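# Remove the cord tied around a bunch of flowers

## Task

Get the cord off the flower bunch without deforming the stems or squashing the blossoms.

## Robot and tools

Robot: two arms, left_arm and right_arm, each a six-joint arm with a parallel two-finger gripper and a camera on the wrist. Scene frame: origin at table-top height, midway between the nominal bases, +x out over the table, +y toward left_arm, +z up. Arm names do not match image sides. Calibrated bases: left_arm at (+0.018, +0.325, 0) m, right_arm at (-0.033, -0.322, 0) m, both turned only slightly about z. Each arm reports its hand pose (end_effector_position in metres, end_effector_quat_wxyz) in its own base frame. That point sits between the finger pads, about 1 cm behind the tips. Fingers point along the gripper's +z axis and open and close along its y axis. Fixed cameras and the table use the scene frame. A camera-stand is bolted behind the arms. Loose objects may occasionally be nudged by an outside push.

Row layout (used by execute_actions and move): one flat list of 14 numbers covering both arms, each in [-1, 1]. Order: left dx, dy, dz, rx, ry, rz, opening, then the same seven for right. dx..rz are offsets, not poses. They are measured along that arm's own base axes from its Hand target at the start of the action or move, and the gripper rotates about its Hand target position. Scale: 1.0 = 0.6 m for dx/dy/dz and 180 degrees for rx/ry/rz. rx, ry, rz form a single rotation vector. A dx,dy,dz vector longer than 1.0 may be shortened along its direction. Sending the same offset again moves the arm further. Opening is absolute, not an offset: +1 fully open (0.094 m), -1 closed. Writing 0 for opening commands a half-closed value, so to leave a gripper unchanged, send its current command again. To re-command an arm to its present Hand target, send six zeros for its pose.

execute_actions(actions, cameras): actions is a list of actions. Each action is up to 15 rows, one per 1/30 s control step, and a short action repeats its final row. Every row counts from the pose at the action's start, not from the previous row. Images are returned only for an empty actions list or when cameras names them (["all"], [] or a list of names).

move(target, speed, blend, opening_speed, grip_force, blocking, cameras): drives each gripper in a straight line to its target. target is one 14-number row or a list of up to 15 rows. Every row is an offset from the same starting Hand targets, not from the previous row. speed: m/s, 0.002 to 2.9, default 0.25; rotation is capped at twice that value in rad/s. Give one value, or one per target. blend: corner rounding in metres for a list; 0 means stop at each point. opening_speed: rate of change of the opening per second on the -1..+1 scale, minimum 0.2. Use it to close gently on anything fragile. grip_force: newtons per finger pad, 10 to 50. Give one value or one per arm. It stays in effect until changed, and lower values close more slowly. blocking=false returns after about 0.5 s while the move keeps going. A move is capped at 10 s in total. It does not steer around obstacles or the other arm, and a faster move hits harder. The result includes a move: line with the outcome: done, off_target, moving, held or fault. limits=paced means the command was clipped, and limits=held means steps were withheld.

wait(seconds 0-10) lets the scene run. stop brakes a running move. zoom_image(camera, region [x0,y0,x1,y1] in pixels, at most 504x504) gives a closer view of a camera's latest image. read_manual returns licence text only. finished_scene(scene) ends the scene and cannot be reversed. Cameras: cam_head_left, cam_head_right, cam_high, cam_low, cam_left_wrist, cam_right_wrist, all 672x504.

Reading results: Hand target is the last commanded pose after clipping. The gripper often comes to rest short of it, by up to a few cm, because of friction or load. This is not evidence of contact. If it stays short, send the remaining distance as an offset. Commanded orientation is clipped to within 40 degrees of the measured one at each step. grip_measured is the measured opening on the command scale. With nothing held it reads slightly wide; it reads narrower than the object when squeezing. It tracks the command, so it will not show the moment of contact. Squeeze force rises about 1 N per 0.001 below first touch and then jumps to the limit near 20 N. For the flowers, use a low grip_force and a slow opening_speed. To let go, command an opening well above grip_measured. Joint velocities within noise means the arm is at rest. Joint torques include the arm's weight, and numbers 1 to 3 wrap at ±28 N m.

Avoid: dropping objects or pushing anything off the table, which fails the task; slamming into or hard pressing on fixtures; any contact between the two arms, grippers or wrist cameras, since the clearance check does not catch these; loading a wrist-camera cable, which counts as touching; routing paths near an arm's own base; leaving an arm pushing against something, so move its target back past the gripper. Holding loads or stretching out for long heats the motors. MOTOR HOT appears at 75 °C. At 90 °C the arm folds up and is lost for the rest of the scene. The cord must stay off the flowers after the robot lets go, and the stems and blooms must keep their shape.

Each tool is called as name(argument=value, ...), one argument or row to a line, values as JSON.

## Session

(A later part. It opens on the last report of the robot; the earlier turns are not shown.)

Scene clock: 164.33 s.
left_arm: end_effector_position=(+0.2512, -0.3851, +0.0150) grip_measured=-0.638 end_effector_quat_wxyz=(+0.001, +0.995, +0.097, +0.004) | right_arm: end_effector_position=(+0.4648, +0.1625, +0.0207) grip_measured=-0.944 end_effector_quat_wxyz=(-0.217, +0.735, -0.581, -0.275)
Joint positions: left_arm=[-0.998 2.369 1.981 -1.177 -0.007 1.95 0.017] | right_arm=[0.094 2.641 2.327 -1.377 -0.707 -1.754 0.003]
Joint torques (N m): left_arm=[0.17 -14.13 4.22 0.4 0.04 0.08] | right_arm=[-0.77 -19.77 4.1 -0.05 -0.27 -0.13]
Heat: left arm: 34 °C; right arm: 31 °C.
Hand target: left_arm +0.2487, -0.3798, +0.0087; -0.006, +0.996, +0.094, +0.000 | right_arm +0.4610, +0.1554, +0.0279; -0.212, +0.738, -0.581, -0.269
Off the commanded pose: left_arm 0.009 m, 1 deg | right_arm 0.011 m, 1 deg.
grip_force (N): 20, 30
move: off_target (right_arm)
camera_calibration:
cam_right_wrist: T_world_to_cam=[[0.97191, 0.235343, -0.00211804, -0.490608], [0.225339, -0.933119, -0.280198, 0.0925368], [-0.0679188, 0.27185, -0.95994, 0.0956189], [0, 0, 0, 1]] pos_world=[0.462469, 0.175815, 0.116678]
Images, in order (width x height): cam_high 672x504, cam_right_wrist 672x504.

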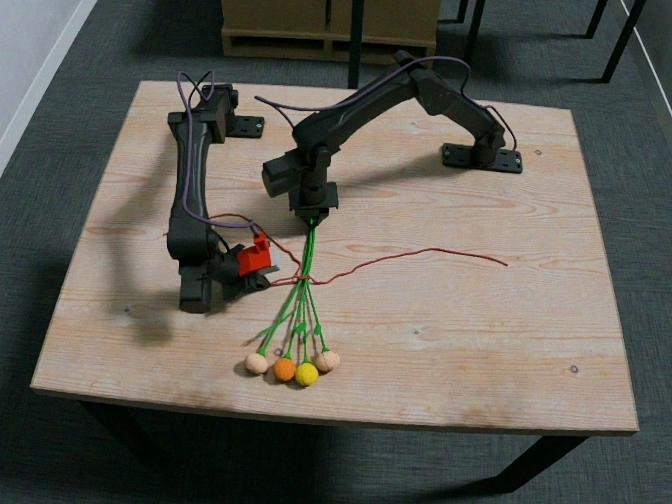

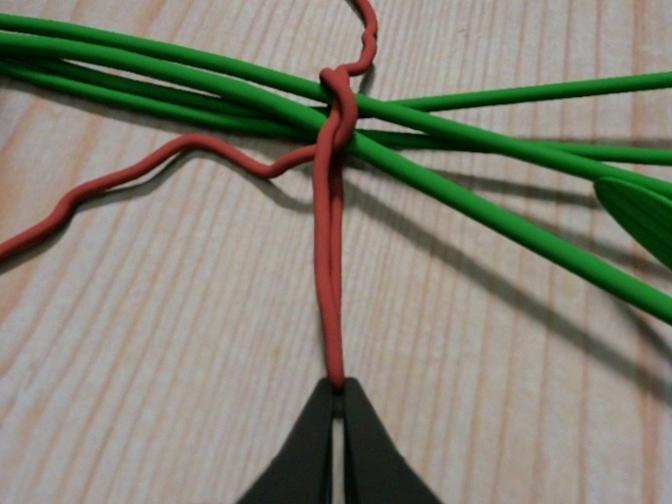

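move(
  target=[
    [0,0,0,0,0,0,-0.2,0,0,0,0,0,0,-1],
    [0.0,0.0,0.2,0,0,0,-0.2,0,0,0,0,0,0,-1],
    [-0.05,0.35,0.2,0,0,0.3,-0.2,0,0,0,0,0,0,-1],
  ],
  cameras=["cam_head_left","cam_head_right","cam_high"],
  speed=0.15,
)

Scene clock: 170.43 s.
left_arm: end_effector_position=(+0.2209, -0.1704, +0.1251) grip_measured=-0.202 end_effector_quat_wxyz=(-0.017, +0.847, +0.531, -0.002) | right_arm: end_effector_position=(+0.4648, +0.1625, +0.0207) grip_measured=-0.944 end_effector_quat_wxyz=(-0.217, +0.735, -0.581, -0.275)
Joint positions: left_arm=[-0.666 1.629 1.362 -1.337 -0.008 1.356 0.038] | right_arm=[0.094 2.641 2.327 -1.377 -0.706 -1.754 0.003]
Joint torques (N m): left_arm=[0.14 -9.98 5.12 0.28 0.12 -0.07] | right_arm=[-0.77 -19.88 4.11 -0.06 -0.28 -0.15]
Motor temperatures (°C): left_arm=[27 34 31 26 25 26 27] | right_arm=[24 34 30 28 27 24 28]
Heat: left arm: 34 °C; right arm: 34 °C.
Hand target: left_arm +0.2186, -0.1698, +0.1287; -0.005, +0.845, +0.535, -0.003 | right_arm +0.4611, +0.1554, +0.0279; -0.212, +0.738, -0.581, -0.269
Off the commanded pose: left_arm 0.004 m, 1 deg | right_arm 0.011 m, 1 deg.
grip_force (N): 20, 30
move: off_target (right_arm)
Images, in order (width x height): cam_head_left 672x504, cam_head_right 672x504, cam_high 672x504.

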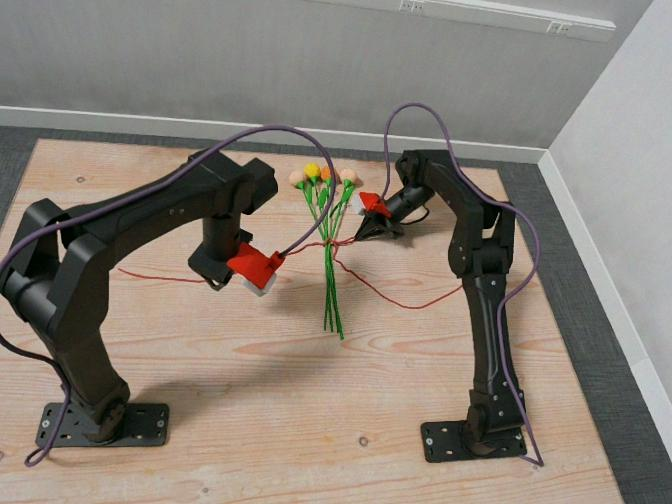

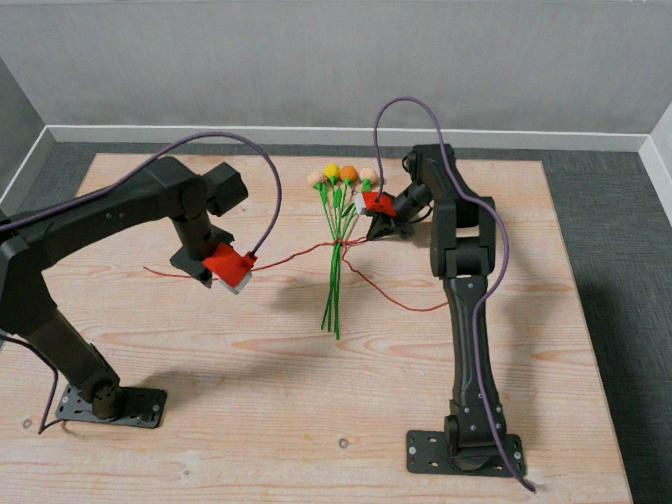

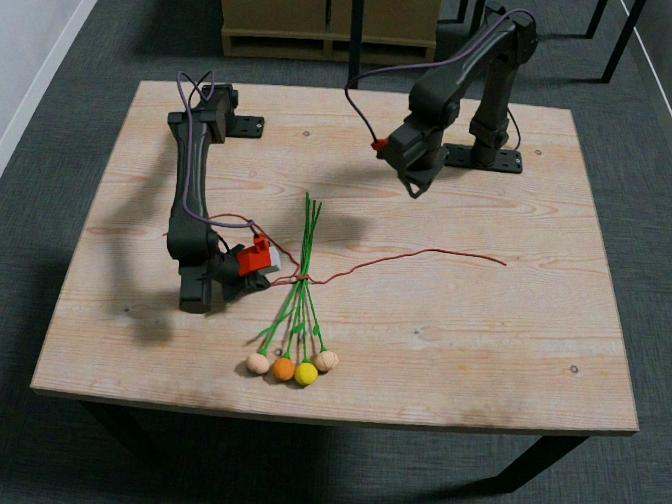

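move(
  target=[0,0,0,0,0,0,-0.2,-0.2,0.02,0.005,0,0,0,-1],
  cameras=["cam_head_left","cam_right_wrist","cam_high"],
  speed=0.06,
)

Scene clock: 173.40 s.
left_arm: end_effector_position=(+0.2209, -0.1704, +0.1251) grip_measured=-0.202 end_effector_quat_wxyz=(-0.017, +0.847, +0.531, -0.002) | right_arm: end_effector_position=(+0.3415, +0.1631, +0.0195) grip_measured=-0.944 end_effector_quat_wxyz=(-0.196, +0.737, -0.586, -0.273)
Joint positions: left_arm=[-0.666 1.629 1.362 -1.337 -0.008 1.356 0.038] | right_arm=[0.14 2.127 1.418 -0.973 -0.677 -1.698 0.003]
Joint torques (N m): left_arm=[0.24 -9.95 5.35 0.31 0.16 -0.08] | right_arm=[0.54 -16.09 3.86 0.21 -0.59 0]
Heat: left arm: 34 °C; right arm: 34 °C.
Hand target: left_arm +0.2186, -0.1698, +0.1287; -0.005, +0.845, +0.535, -0.003 | right_arm +0.3411, +0.1674, +0.0309; -0.212, +0.738, -0.581, -0.269
Off the commanded pose: left_arm 0.004 m, 1 deg | right_arm 0.012 m, 2 deg.
grip_force (N): 20, 30
move: off_target (right_arm)
camera_calibration:
cam_right_wrist: T_world_to_cam=[[0.970202, 0.240153, -0.0321599, -0.370579], [0.224791, -0.941678, -0.250423, 0.121533], [-0.0904241, 0.235732, -0.967602, 0.0996236], [0, 0, 0, 1]] pos_world=[0.341225, 0.179956, 0.114913]
Images, in order (width x height): cam_head_left 672x504, cam_high 672x504, cam_right_wrist 672x504.

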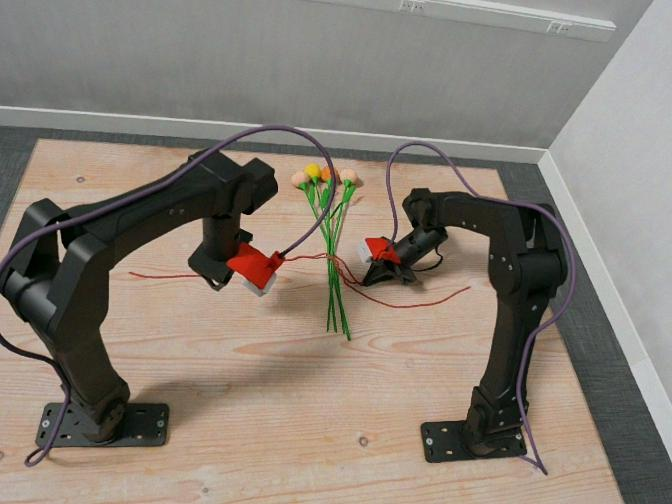

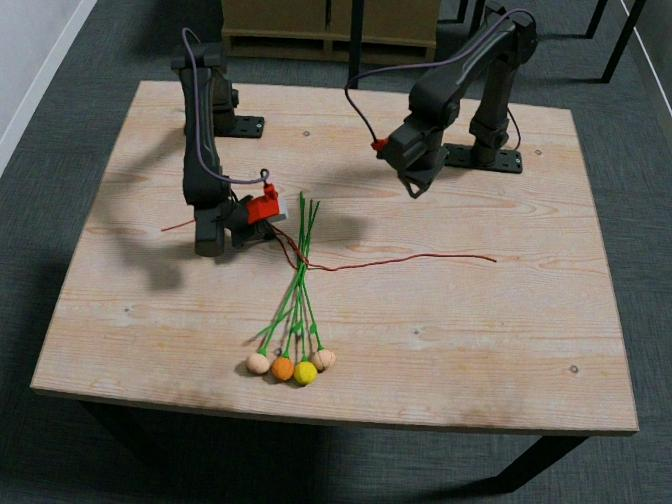

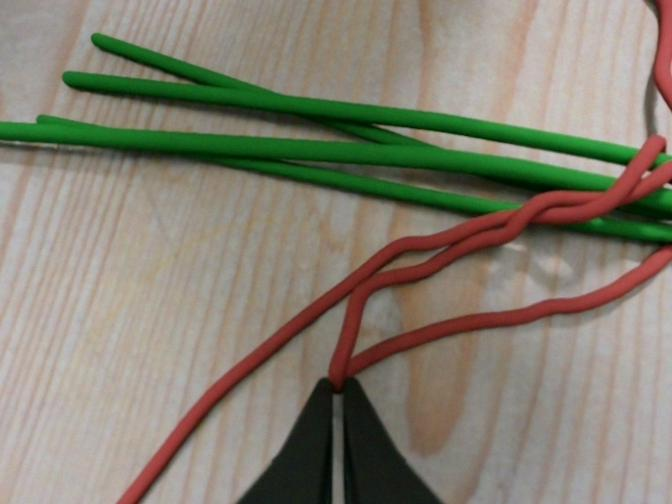

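move(
  target=[0,0,0,0,0,0,-0.2,-0.13,0.03,0.005,0,0,0,-1],
  cameras=["cam_head_left","cam_right_wrist","cam_high"],
  speed=0.06,
)

Scene clock: 175.43 s.
left_arm: end_effector_position=(+0.2209, -0.1704, +0.1251) grip_measured=-0.202 end_effector_quat_wxyz=(-0.017, +0.847, +0.531, -0.002) | right_arm: end_effector_position=(+0.2655, +0.1813, +0.0262) grip_measured=-0.944 end_effector_quat_wxyz=(-0.197, +0.739, -0.586, -0.267)
Joint positions: left_arm=[-0.666 1.629 1.362 -1.337 -0.008 1.356 0.038] | right_arm=[0.237 1.85 1.043 -0.786 -0.677 -1.572 0.003]
Joint torques (N m): left_arm=[0.35 -9.68 5.2 0.3 0.18 -0.04] | right_arm=[0.4 -12.46 3.73 0.37 -0.64 0.05]
Heat: left arm: 34 °C; right arm: 34 °C.
Hand target: left_arm +0.2186, -0.1698, +0.1287; -0.005, +0.845, +0.535, -0.003 | right_arm +0.2630, +0.1854, +0.0338; -0.211, +0.738, -0.581, -0.269
Off the commanded pose: left_arm 0.004 m, 1 deg | right_arm 0.009 m, 2 deg.
grip_force (N): 20, 30
move: done
camera_calibration:
cam_right_wrist: T_world_to_cam=[[0.970581, 0.239695, -0.022783, -0.301196], [0.227161, -0.942959, -0.243362, 0.15679], [-0.0798162, 0.231027, -0.969668, 0.093038], [0, 0, 0, 1]] pos_world=[0.264144, 0.198548, 0.121511]
Images, in order (width x height): cam_head_left 672x504, cam_high 672x504, cam_right_wrist 672x504.

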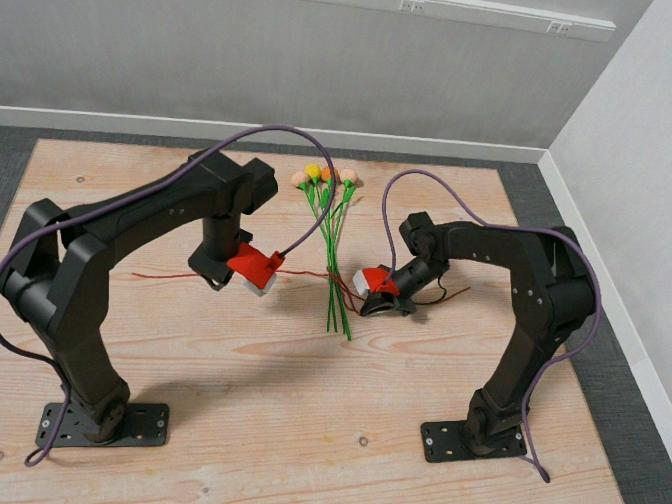

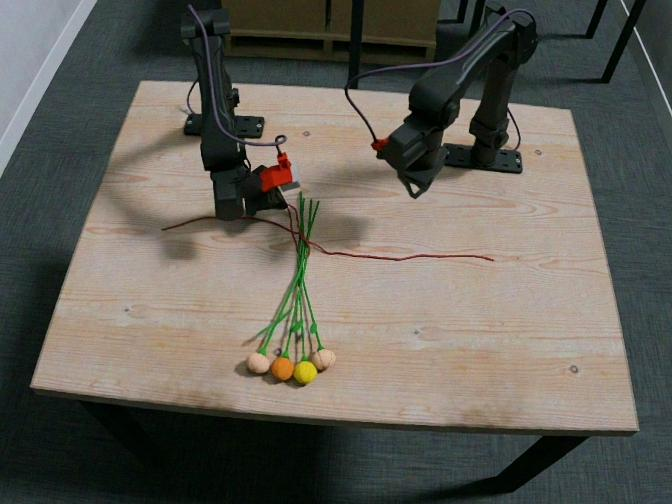

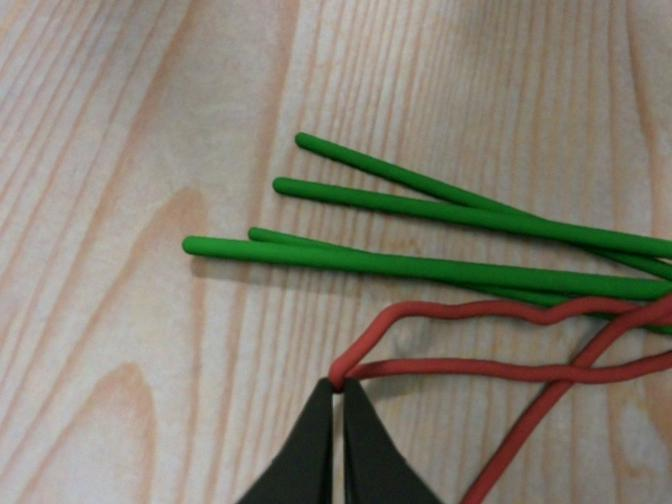

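move(
  target=[0,0,0,0,0,0,-0.2,-0.19,0.03,0.01,0,0,0,-1],
  cameras=["cam_head_left","cam_right_wrist","cam_high"],
  speed=0.06,
)

Scene clock: 178.20 s.
left_arm: end_effector_position=(+0.2209, -0.1704, +0.1251) grip_measured=-0.202 end_effector_quat_wxyz=(-0.017, +0.847, +0.531, -0.002) | right_arm: end_effector_position=(+0.1538, +0.2011, +0.0374) grip_measured=-0.944 end_effector_quat_wxyz=(-0.204, +0.739, -0.586, -0.262)
Joint positions: left_arm=[-0.666 1.629 1.362 -1.337 -0.008 1.356 0.038] | right_arm=[0.463 1.401 0.611 -0.606 -0.657 -1.278 0.003]
Joint torques (N m): left_arm=[0.31 -9.72 5.16 0.3 0.12 -0.09] | right_arm=[0.66 -6.9 4.04 0.72 -0.59 0.05]
Heat: left arm: 34 °C; right arm: 34 °C.
Hand target: left_arm +0.2186, -0.1698, +0.1287; -0.005, +0.845, +0.535, -0.003 | right_arm +0.1490, +0.2034, +0.0399; -0.212, +0.738, -0.581, -0.269
Off the commanded pose: left_arm 0.004 m, 1 deg | right_arm 0.006 m, 1 deg.
grip_force (N): 20, 30
move: done
camera_calibration:
cam_right_wrist: T_world_to_cam=[[0.972069, 0.234559, -0.00794946, -0.197045], [0.225625, -0.943294, -0.243495, 0.203871], [-0.0646127, 0.2349, -0.96987, 0.0871741], [0, 0, 0, 1]] pos_world=[0.151176, 0.218051, 0.132623]
Images, in order (width x height): cam_head_left 672x504, cam_high 672x504, cam_right_wrist 672x504.

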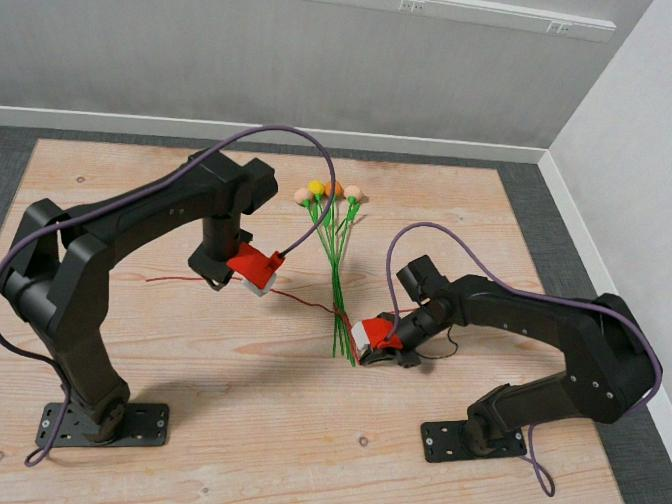

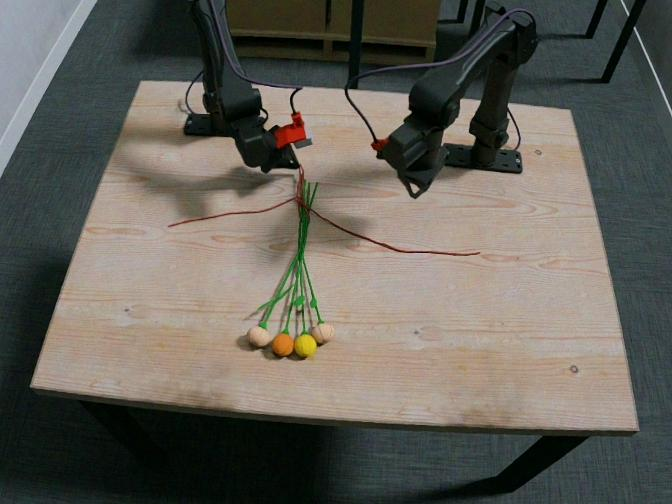

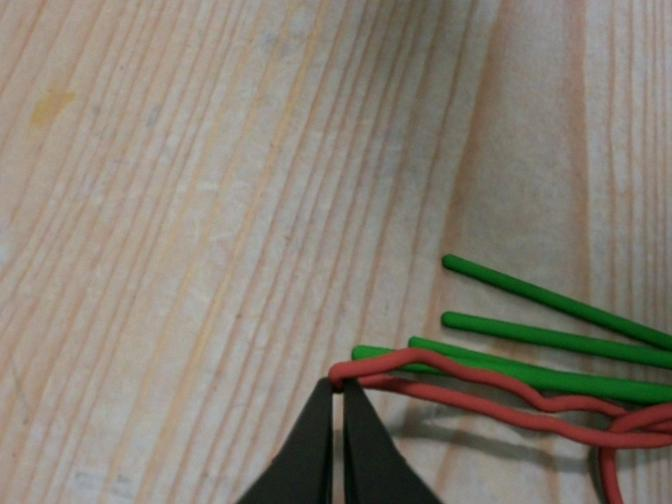

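move(
  target=[0.108,-0.379,-0.02,0,0,0.624,0.0,0,0,0,0,0,0,-1],
  cameras=["cam_head_left","cam_left_wrist"],
  speed=0.2,
)

Scene clock: 184.60 s.
left_arm: end_effector_position=(+0.2822, -0.3921, +0.1127) grip_measured=-0.002 end_effector_quat_wxyz=(+0.019, +0.028, +0.999, -0.032) | right_arm: end_effector_position=(+0.1539, +0.2010, +0.0373) grip_measured=-0.944 end_effector_quat_wxyz=(-0.203, +0.739, -0.586, -0.262)
Joint positions: left_arm=[-0.945 2.459 2.531 -1.569 0.01 -0.89 0.047] | right_arm=[0.463 1.401 0.611 -0.606 -0.657 -1.277 0.003]
Joint torques (N m): left_arm=[-0.59 -12.97 9.26 0.34 0.02 -0.09] | right_arm=[0.64 -6.98 3.93 0.72 -0.61 0.03]
Heat: left arm: 33 °C; right arm: 32 °C.
Hand target: left_arm +0.2834, -0.3972, +0.1166; -0.001, +0.026, +1.000, -0.006 | right_arm +0.1490, +0.2034, +0.0398; -0.211, +0.738, -0.581, -0.269
Off the commanded pose: left_arm 0.007 m, 4 deg | right_arm 0.006 m, 1 deg.
joint sent to its limit (left arm) — joint 4 (wrist pitch), lower limit. The joint targets are off in orientation, not in position.
grip_force (N): 20, 30
move: off_target (left_arm)
camera_calibration:
cam_left_wrist: T_world_to_cam=[[-0.0630225, -0.996279, 0.0587903, -0.377978], [-0.914678, 0.0812248, 0.395938, 0.284504], [-0.39924, -0.0288211, -0.916393, 0.292088], [0, 0, 0, 1]] pos_world=[0.353022, -0.391262, 0.177243]
Images, in order (width x height): cam_head_left 672x504, cam_left_wrist 672x504.

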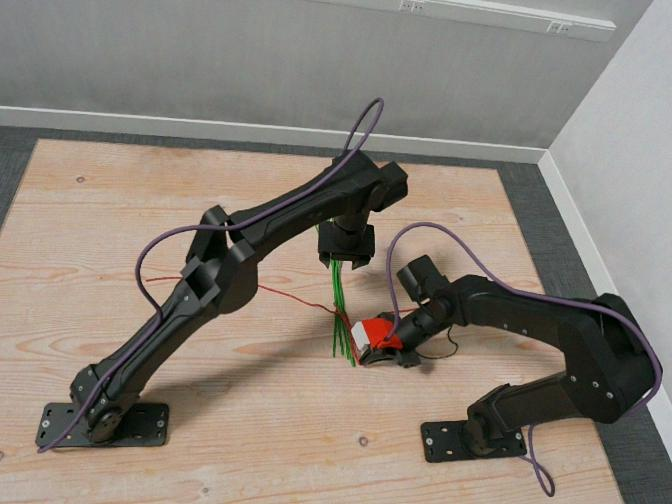

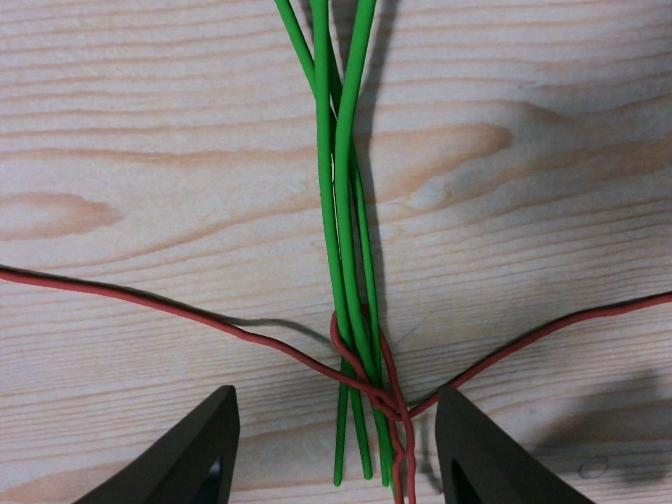

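move(
  target=[
    [0.01,-0.02,-0.08,0,0,0,-0.1,0,0,0,0,0,0,-1],
    [0.01,-0.02,-0.175,0,0,0,-0.1,0,0,0,0,0,0,-1],
  ],
  cameras=["cam_left_wrist"],
  speed=0.12,
)

Scene clock: 186.80 s.
left_arm: end_effector_position=(+0.2885, -0.4042, +0.0164) grip_measured=-0.099 end_effector_quat_wxyz=(-0.009, +0.027, +1.000, +0.002) | right_arm: end_effector_position=(+0.1539, +0.2010, +0.0373) grip_measured=-0.944 end_effector_quat_wxyz=(-0.203, +0.739, -0.586, -0.262)
Joint positions: left_arm=[-0.948 2.617 2.441 -1.409 0.013 -0.895 0.042] | right_arm=[0.463 1.401 0.611 -0.606 -0.657 -1.277 0.003]
Joint torques (N m): left_arm=[-0.47 -15.91 4.26 0.75 0.04 -0.12] | right_arm=[0.72 -6.98 4.03 0.71 -0.6 0.04]
Heat: left arm: 33 °C; right arm: 32 °C.
Hand target: left_arm +0.2894, -0.4093, +0.0118; -0.001, +0.026, +1.000, -0.006 | right_arm +0.1490, +0.2034, +0.0398; -0.211, +0.738, -0.581, -0.269
Off the commanded pose: left_arm 0.007 m, 1 deg | right_arm 0.006 m, 1 deg.
grip_force (N): 20, 30
move: done
camera_calibration:
cam_left_wrist: T_world_to_cam=[[-0.0594645, -0.998208, -0.00668093, -0.384734], [-0.89201, 0.0501315, 0.449227, 0.309402], [-0.448087, 0.0326725, -0.893393, 0.244639], [0, 0, 0, 1]] pos_world=[0.362732, -0.407549, 0.0769968]
Images, in order (width x height): cam_left_wrist 672x504.

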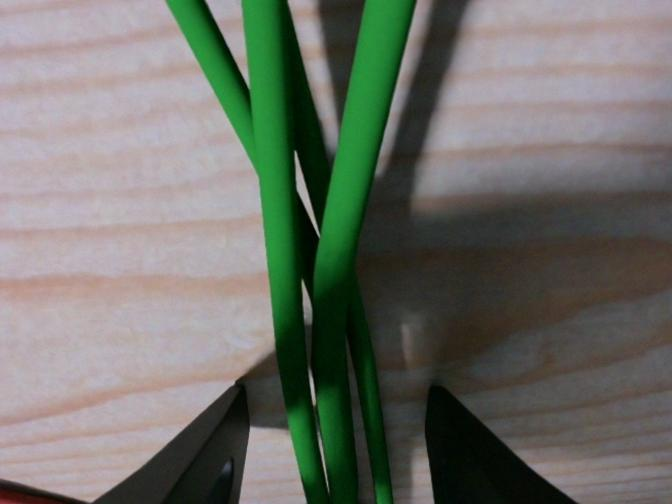

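Well placed. Close gently on the bundle, then pull the loop off.

move(
  target=[0,0,0,0,0,0,-0.6,0,0,0,0,0,0,-1],
  cameras=["cam_left_wrist"],
  opening_speed=0.3,
)

Scene clock: 189.03 s.
left_arm: end_effector_position=(+0.2899, -0.4059, +0.0164) grip_measured=-0.598 end_effector_quat_wxyz=(-0.006, +0.027, +1.000, -0.002) | right_arm: end_effector_position=(+0.1539, +0.2010, +0.0373) grip_measured=-0.944 end_effector_quat_wxyz=(-0.203, +0.739, -0.586, -0.262)
Joint positions: left_arm=[-0.948 2.617 2.441 -1.4 0.012 -0.895 0.019] | right_arm=[0.463 1.401 0.611 -0.606 -0.657 -1.277 0.003]
Joint torques (N m): left_arm=[-0.68 -15.97 4.05 0.68 0.03 -0.05] | right_arm=[0.68 -6.97 3.96 0.71 -0.6 0.03]
Heat: left arm: 33 °C; right arm: 32 °C.
Hand target: left_arm +0.2894, -0.4093, +0.0118; -0.001, +0.026, +1.000, -0.006 | right_arm +0.1490, +0.2034, +0.0399; -0.211, +0.738, -0.581, -0.269
Off the commanded pose: left_arm 0.006 m, 1 deg | right_arm 0.006 m, 1 deg.
grip_force (N): 20, 30
move: done
camera_calibration:
cam_left_wrist: T_world_to_cam=[[-0.0594254, -0.998233, -0.000366193, -0.386387], [-0.894548, 0.0530902, 0.443808, 0.312827], [-0.443004, 0.0267011, -0.896122, 0.241449], [0, 0, 0, 1]] pos_world=[0.363841, -0.408759, 0.0773912]
Images, in order (width x height): cam_left_wrist 672x504.

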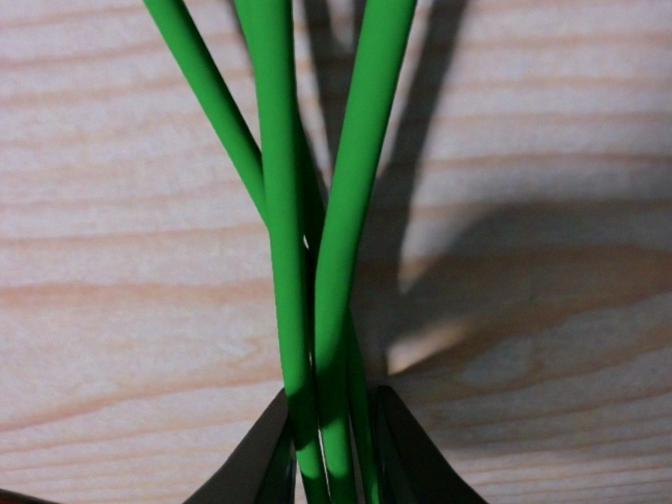

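move(
  target=[
    [0,0,0,0,0,0,-0.7,0,0,0,0,0,0,-1],
    [0,0,0,0,0,0,-0.7,-0.1,0.0,0.01,0,0,0,-1],
  ],
  cameras=["cam_head_left","cam_high","cam_right_wrist"],
  speed=0.05,
)

Scene clock: 191.77 s.
left_arm: end_effector_position=(+0.2900, -0.4061, +0.0164) grip_measured=-0.698 end_effector_quat_wxyz=(-0.006, +0.027, +1.000, -0.002) | right_arm: end_effector_position=(+0.0972, +0.2040, +0.0469) grip_measured=-0.944 end_effector_quat_wxyz=(-0.214, +0.739, -0.584, -0.258)
Joint positions: left_arm=[-0.948 2.617 2.441 -1.399 0.012 -0.895 0.014] | right_arm=[0.648 1.089 0.444 -0.593 -0.608 -1.052 0.003]
Joint torques (N m): left_arm=[-0.54 -16.01 4.07 0.7 0.02 -0.07] | right_arm=[0.85 -3.84 4.46 0.86 -0.58 0.01]
Heat: left arm: 33 °C; right arm: 31 °C.
Hand target: left_arm +0.2894, -0.4094, +0.0118; -0.001, +0.026, +1.000, -0.006 | right_arm +0.0891, +0.2034, +0.0459; -0.212, +0.738, -0.581, -0.269
Off the commanded pose: left_arm 0.006 m, 1 deg | right_arm 0.008 m, 1 deg.
grip_force (N): 20, 30
move: done
camera_calibration:
cam_right_wrist: T_world_to_cam=[[0.972967, 0.230484, 0.0145631, -0.142982], [0.226769, -0.941546, -0.249133, 0.221548], [-0.0437093, 0.2457, -0.96836, 0.0878511], [0, 0, 0, 1]] pos_world=[0.092716, 0.219968, 0.142349]
Images, in order (width x height): cam_head_left 672x504, cam_high 672x504, cam_right_wrist 672x504.

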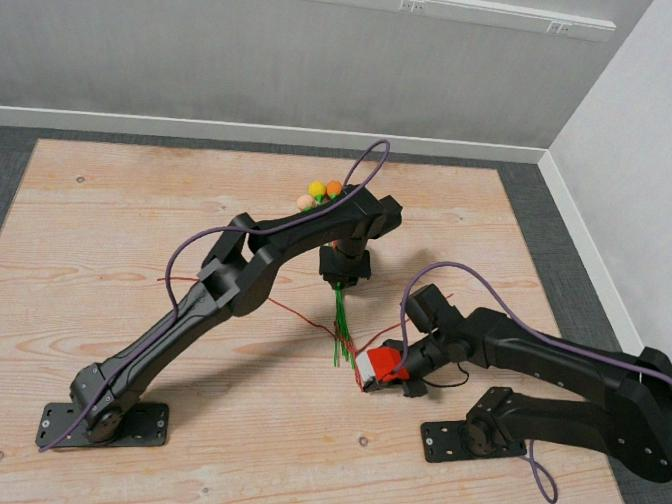

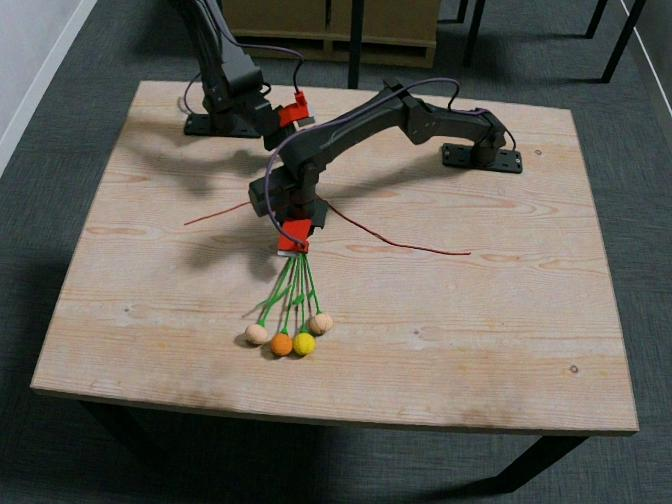

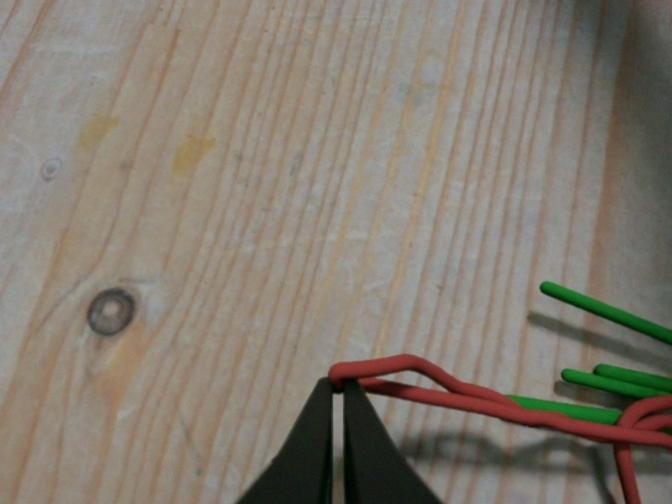

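move(
  target=[0,0,0,0,0,0,-0.7,-0.08,0.0,0.03,0,0,0,-1],
  cameras=["cam_head_left","cam_head_right","cam_right_wrist"],
  speed=0.05,
)

Scene clock: 193.63 s.
left_arm: end_effector_position=(+0.2900, -0.4061, +0.0164) grip_measured=-0.698 end_effector_quat_wxyz=(-0.006, +0.027, +1.000, -0.002) | right_arm: end_effector_position=(+0.0495, +0.2086, +0.0693) grip_measured=-0.944 end_effector_quat_wxyz=(-0.225, +0.738, -0.580, -0.261)
Joint positions: left_arm=[-0.948 2.617 2.441 -1.399 0.012 -0.895 0.014] | right_arm=[0.91 0.795 0.4 -0.667 -0.51 -0.765 0.003]
Joint torques (N m): left_arm=[-0.65 -15.95 4.07 0.7 -0.01 -0.1] | right_arm=[0.61 -1.59 5.04 0.99 -0.43 0.06]
Heat: left arm: 33 °C; right arm: 31 °C.
Hand target: left_arm +0.2894, -0.4094, +0.0118; -0.001, +0.026, +1.000, -0.006 | right_arm +0.0410, +0.2034, +0.0639; -0.212, +0.738, -0.581, -0.269
Off the commanded pose: left_arm 0.006 m, 1 deg | right_arm 0.011 m, 2 deg.
grip_force (N): 20, 30
move: off_target (right_arm)
camera_calibration:
cam_right_wrist: T_world_to_cam=[[0.972714, 0.230235, 0.02863, -0.0988323], [0.229337, -0.935493, -0.268806, 0.242194], [-0.0351053, 0.268037, -0.962769, 0.100808], [0, 0, 0, 1]] pos_world=[0.0441303, 0.222305, 0.164988]
Images, in order (width x height): cam_head_left 672x504, cam_head_right 672x504, cam_right_wrist 672x504.

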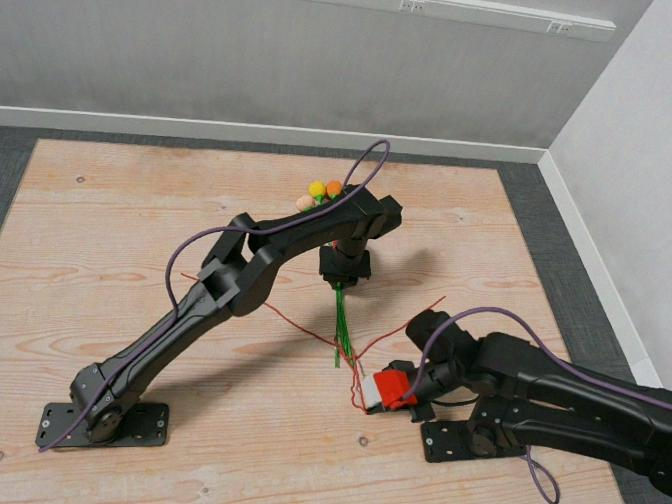

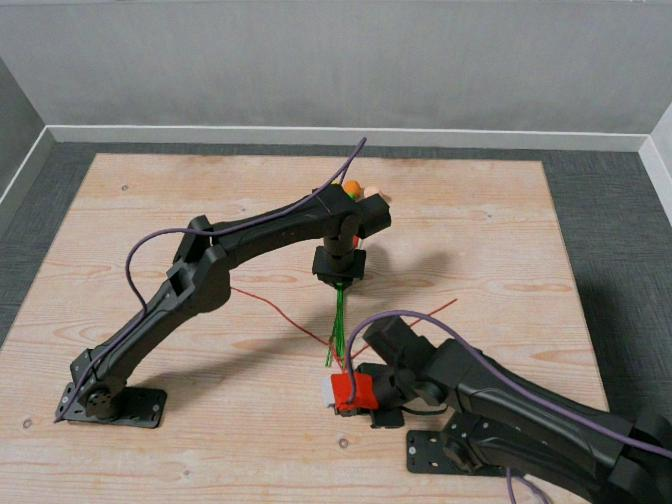

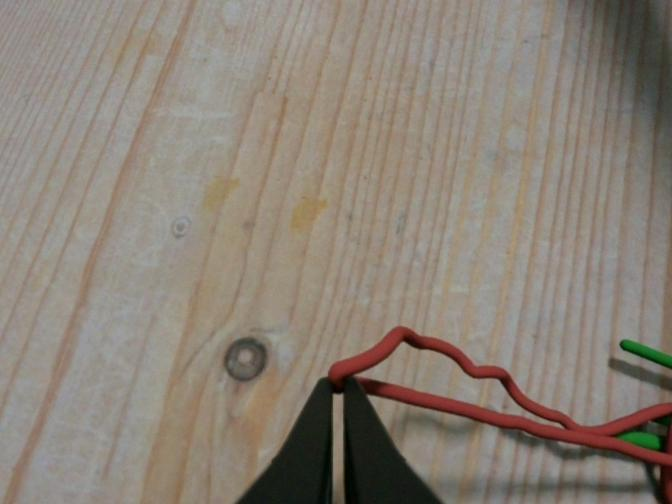

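zoom_image(
  camera="cam_head_left",
  region=[300, 280, 400, 420],
)

Scaled by 3.600 from the camera's 672x504 image, which has a finer 960x720 frame.

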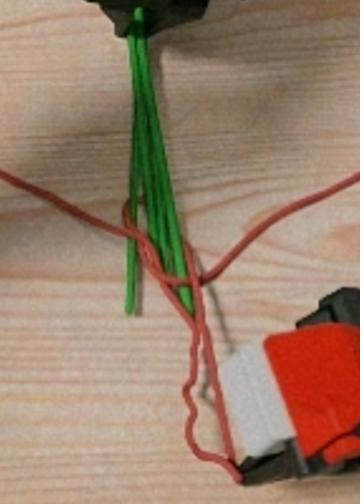

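move(
  target=[0.04,0,0,0,0,0,-0.7,-0.04,-0.02,0.08,0,0,0,-1],
  cameras=["cam_head_left","cam_head_right","cam_right_wrist"],
  speed=0.05,
)

zoom_image(
  camera="cam_head_left",
  region=[300, 280, 400, 420],
)

Scene clock: 195.80 s.
left_arm: end_effector_position=(+0.3048, -0.4093, +0.0176) grip_measured=-0.698 end_effector_quat_wxyz=(-0.007, +0.026, +1.000, -0.007) | right_arm: end_effector_position=(+0.0195, +0.1905, +0.1015) grip_measured=-0.944 end_effector_quat_wxyz=(-0.205, +0.739, -0.586, -0.262)
Joint positions: left_arm=[-0.926 2.723 2.65 -1.496 0.02 -0.874 0.014] | right_arm=[1.042 0.632 0.504 -0.917 -0.449 -0.635 0.003]
Joint torques (N m): left_arm=[0.79 -13.37 8.51 0.33 -0.08 0.07] | right_arm=[0.64 -0.29 8.46 1.01 -0.37 0.03]
Heat: left arm: 33 °C; right arm: 30 °C.
Hand target: left_arm +0.3134, -0.4093, +0.0118; -0.001, +0.026, +1.000, -0.006 | right_arm +0.0170, +0.1914, +0.1119; -0.212, +0.738, -0.581, -0.269
Off the commanded pose: left_arm 0.010 m, 1 deg | right_arm 0.011 m, 1 deg.
grip_force (N): 20, 30
move: off_target (right_arm)
camera_calibration:
cam_right_wrist: T_world_to_cam=[[0.972567, 0.232537, -0.00623828, -0.0633103], [0.224006, -0.943441, -0.244419, 0.239974], [-0.062722, 0.236317, -0.96965, 0.142903], [0, 0, 0, 1]] pos_world=[0.0167812, 0.207353, 0.196825]
Images, in order (width x height): cam_head_left 672x504, cam_head_right 672x504, cam_right_wrist 672x504.

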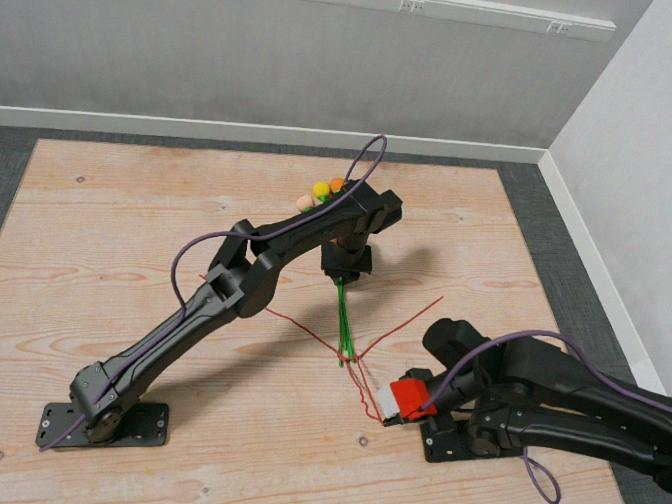

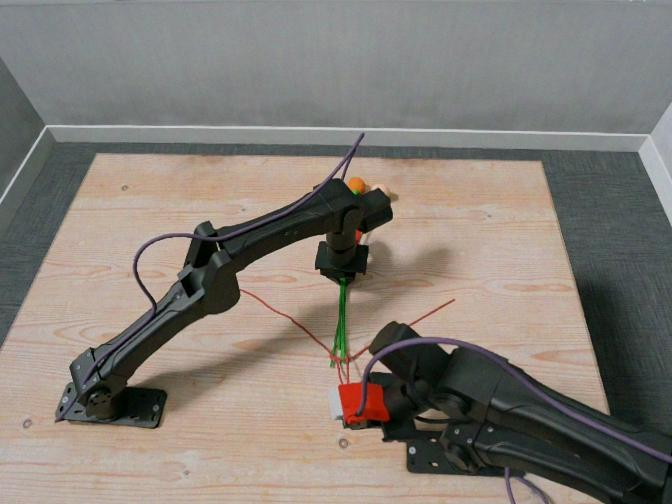

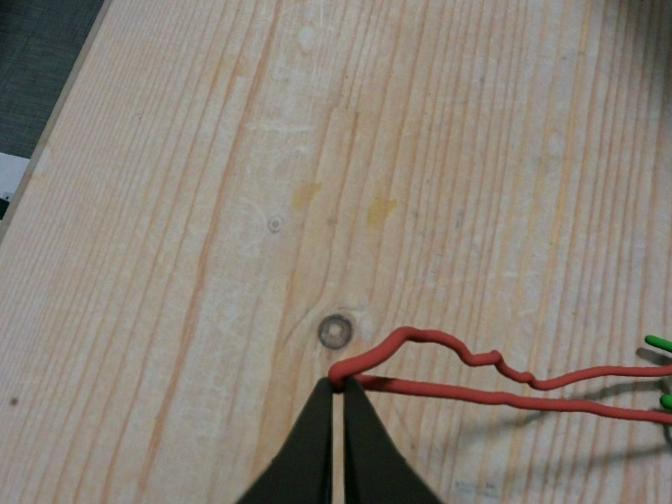

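Scaled by 3.600 from the camera's 672x504 image, which has a finer 960x720 frame.

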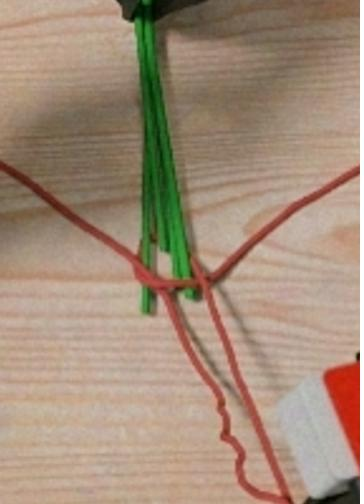

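move(
  target=[0.05,0,0.0,0,0,0,-0.7,-0.05,0.0,0.04,0,0,0,-1],
  cameras=["cam_head_left","cam_head_right","cam_right_wrist"],
  speed=0.05,
)

zoom_image(
  camera="cam_head_left",
  region=[300, 280, 400, 420],
)

Scene clock: 197.57 s.
left_arm: end_effector_position=(+0.3315, -0.4078, +0.0181) grip_measured=-0.698 end_effector_quat_wxyz=(+0.006, +0.026, +0.999, -0.026) | right_arm: end_effector_position=(-0.0120, +0.1919, +0.1256) grip_measured=-0.944 end_effector_quat_wxyz=(-0.203, +0.741, -0.584, -0.263)
Joint positions: left_arm=[-0.881 2.816 2.838 -1.545 0.025 -0.83 0.014] | right_arm=[1.373 0.571 0.578 -0.949 -0.272 -0.344 0.003]
Joint torques (N m): left_arm=[1.1 -13.35 8.44 0.57 -0.14 0.08] | right_arm=[0.72 0.02 8.68 1.19 -0.19 0.07]
Heat: left arm: 33 °C; right arm: 30 °C.
Hand target: left_arm +0.3434, -0.4093, +0.0117; -0.001, +0.026, +1.000, -0.006 | right_arm -0.0130, +0.1914, +0.1358; -0.211, +0.738, -0.581, -0.269
Off the commanded pose: left_arm 0.014 m, 2 deg | right_arm 0.010 m, 1 deg.
elbow stopped short (left arm): the move would have taken joint 3 (elbow) straighter than the controller allows.
grip_force (N): 20, 30
move: off_target (left_arm)
camera_calibration:
cam_right_wrist: T_world_to_cam=[[0.970895, 0.239383, -0.00766778, -0.034073], [0.230318, -0.941954, -0.244287, 0.253977], [-0.0657008, 0.235411, -0.969673, 0.164119], [0, 0, 0, 1]] pos_world=[-0.0146313, 0.208755, 0.220924]
Images, in order (width x height): cam_head_left 672x504, cam_head_right 672x504, cam_right_wrist 672x504.

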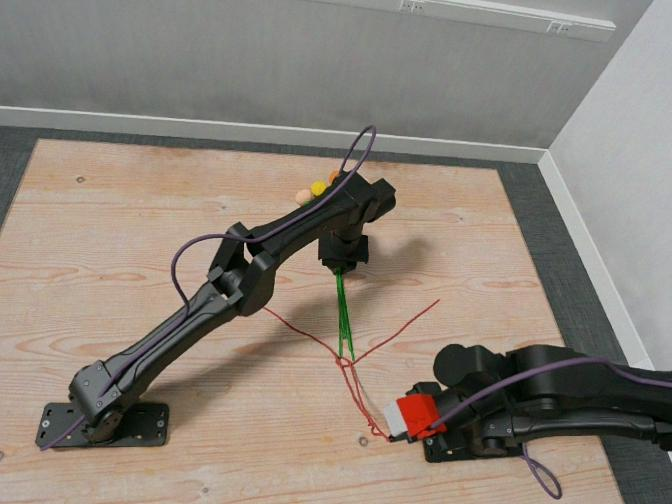

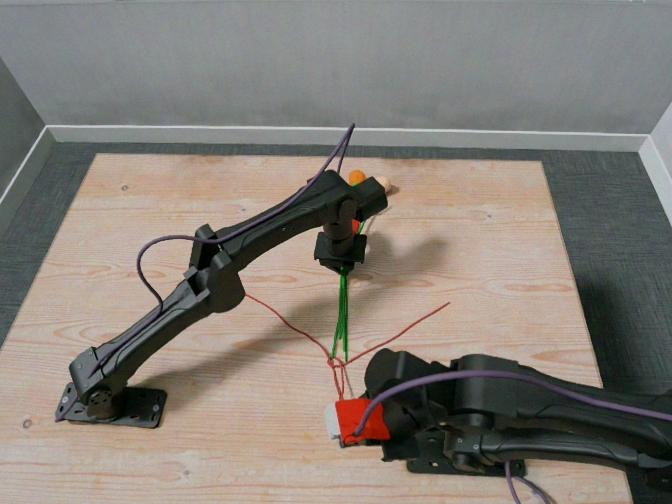

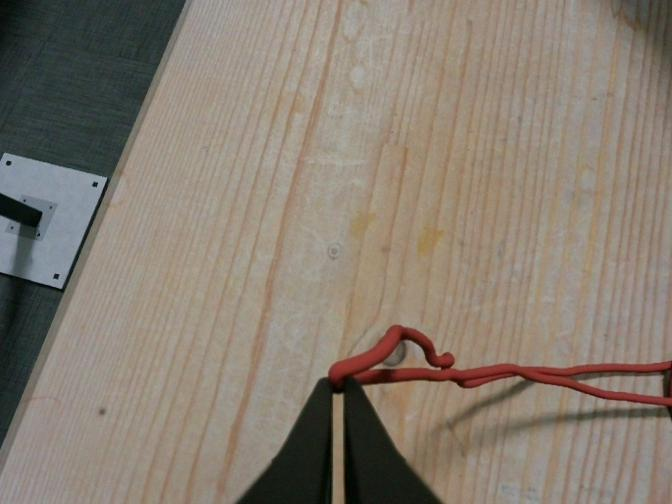

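Scaled by 3.600 from the camera's 672x504 image, which has a finer 960x720 frame.

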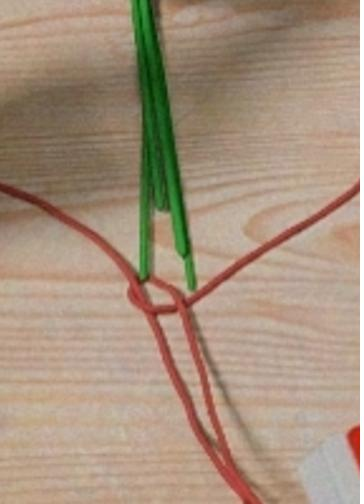

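move(
  target=[0.0,0,0.0,0,0,0,-0.7,-0.04,-0.06,0.0,0,0,0,-1],
  cameras=["cam_head_left","cam_head_right","cam_high"],
  speed=0.05,
)

zoom_image(
  camera="cam_head_left",
  region=[300, 280, 440, 460],
)

zoom_image(
  camera="cam_head_right",
  region=[280, 300, 400, 420],
)

Scene clock: 200.17 s.
left_arm: end_effector_position=(+0.3315, -0.4078, +0.0181) grip_measured=-0.698 end_effector_quat_wxyz=(+0.006, +0.026, +0.999, -0.026) | right_arm: end_effector_position=(-0.0380, +0.1578, +0.1289) grip_measured=-0.944 end_effector_quat_wxyz=(-0.205, +0.742, -0.581, -0.264)
Joint positions: left_arm=[-0.881 2.816 2.838 -1.545 0.025 -0.83 0.014] | right_arm=[1.763 0.386 0.578 -1.081 -0.034 -0.039 0.003]
Joint torques (N m): left_arm=[0.81 -13.39 8.44 0.65 -0.05 0.03] | right_arm=[0.8 1.11 7.73 1.26 0.04 0.06]
Heat: left arm: 34 °C; right arm: 31 °C.
Hand target: left_arm +0.3434, -0.4093, +0.0117; -0.001, +0.026, +1.000, -0.006 | right_arm -0.0370, +0.1554, +0.1358; -0.211, +0.738, -0.581, -0.269
Off the commanded pose: left_arm 0.014 m, 2 deg | right_arm 0.007 m, 1 deg.
elbow stopped short (left arm): the move would have taken joint 3 (elbow) straighter than the controller allows.
grip_force (N): 20, 30
move: off_target (left_arm)
Images, in order (width x height): cam_head_left 672x504, cam_head_right 672x504, cam_high 672x504.

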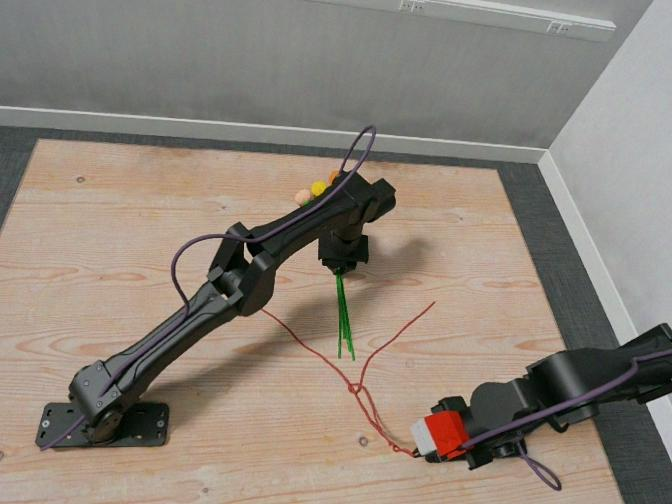

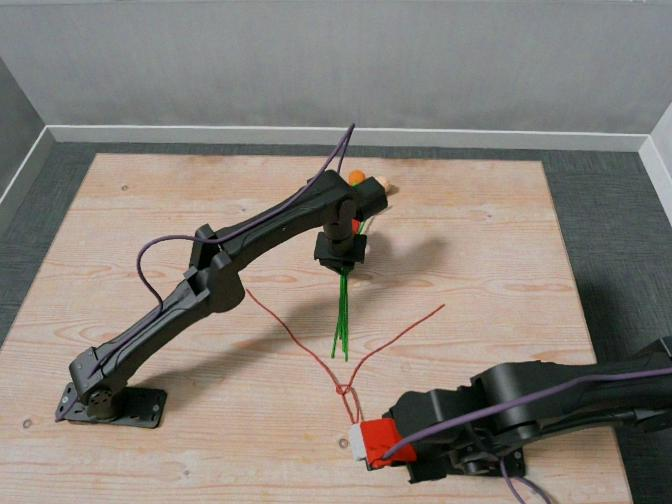

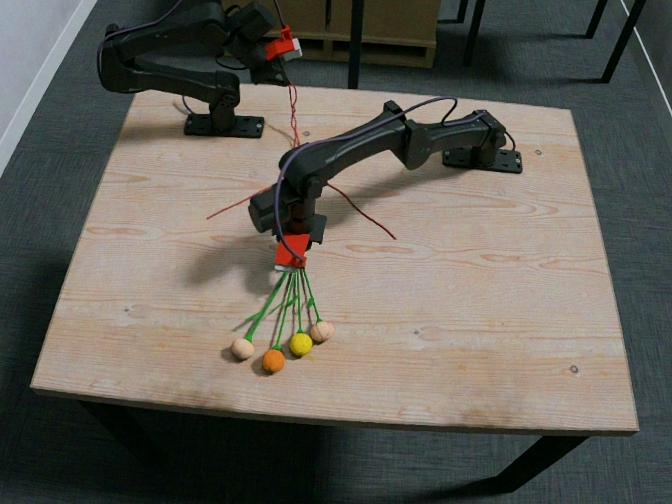

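Scaled by 2.800 from the camera's 672x504 image, which has a finer 960x720 frame.

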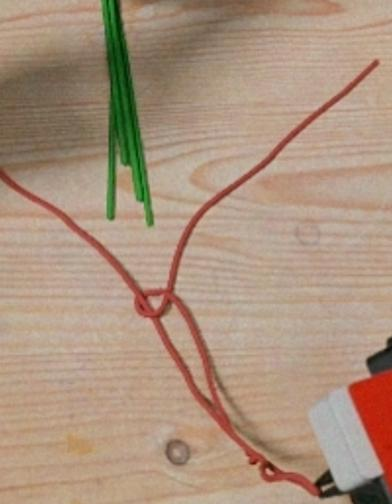

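Scaled by 4.200 from the camera's 672x504 image, which has a finer 960x720 frame.

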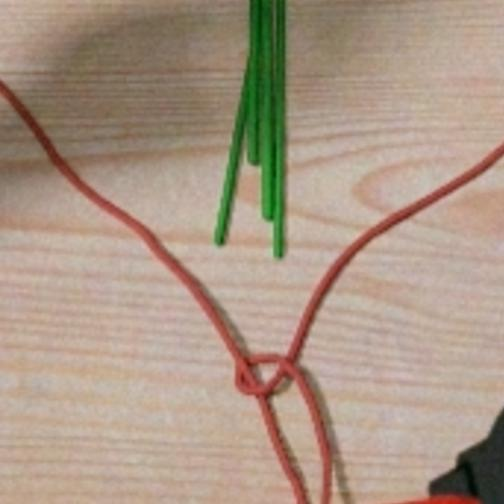

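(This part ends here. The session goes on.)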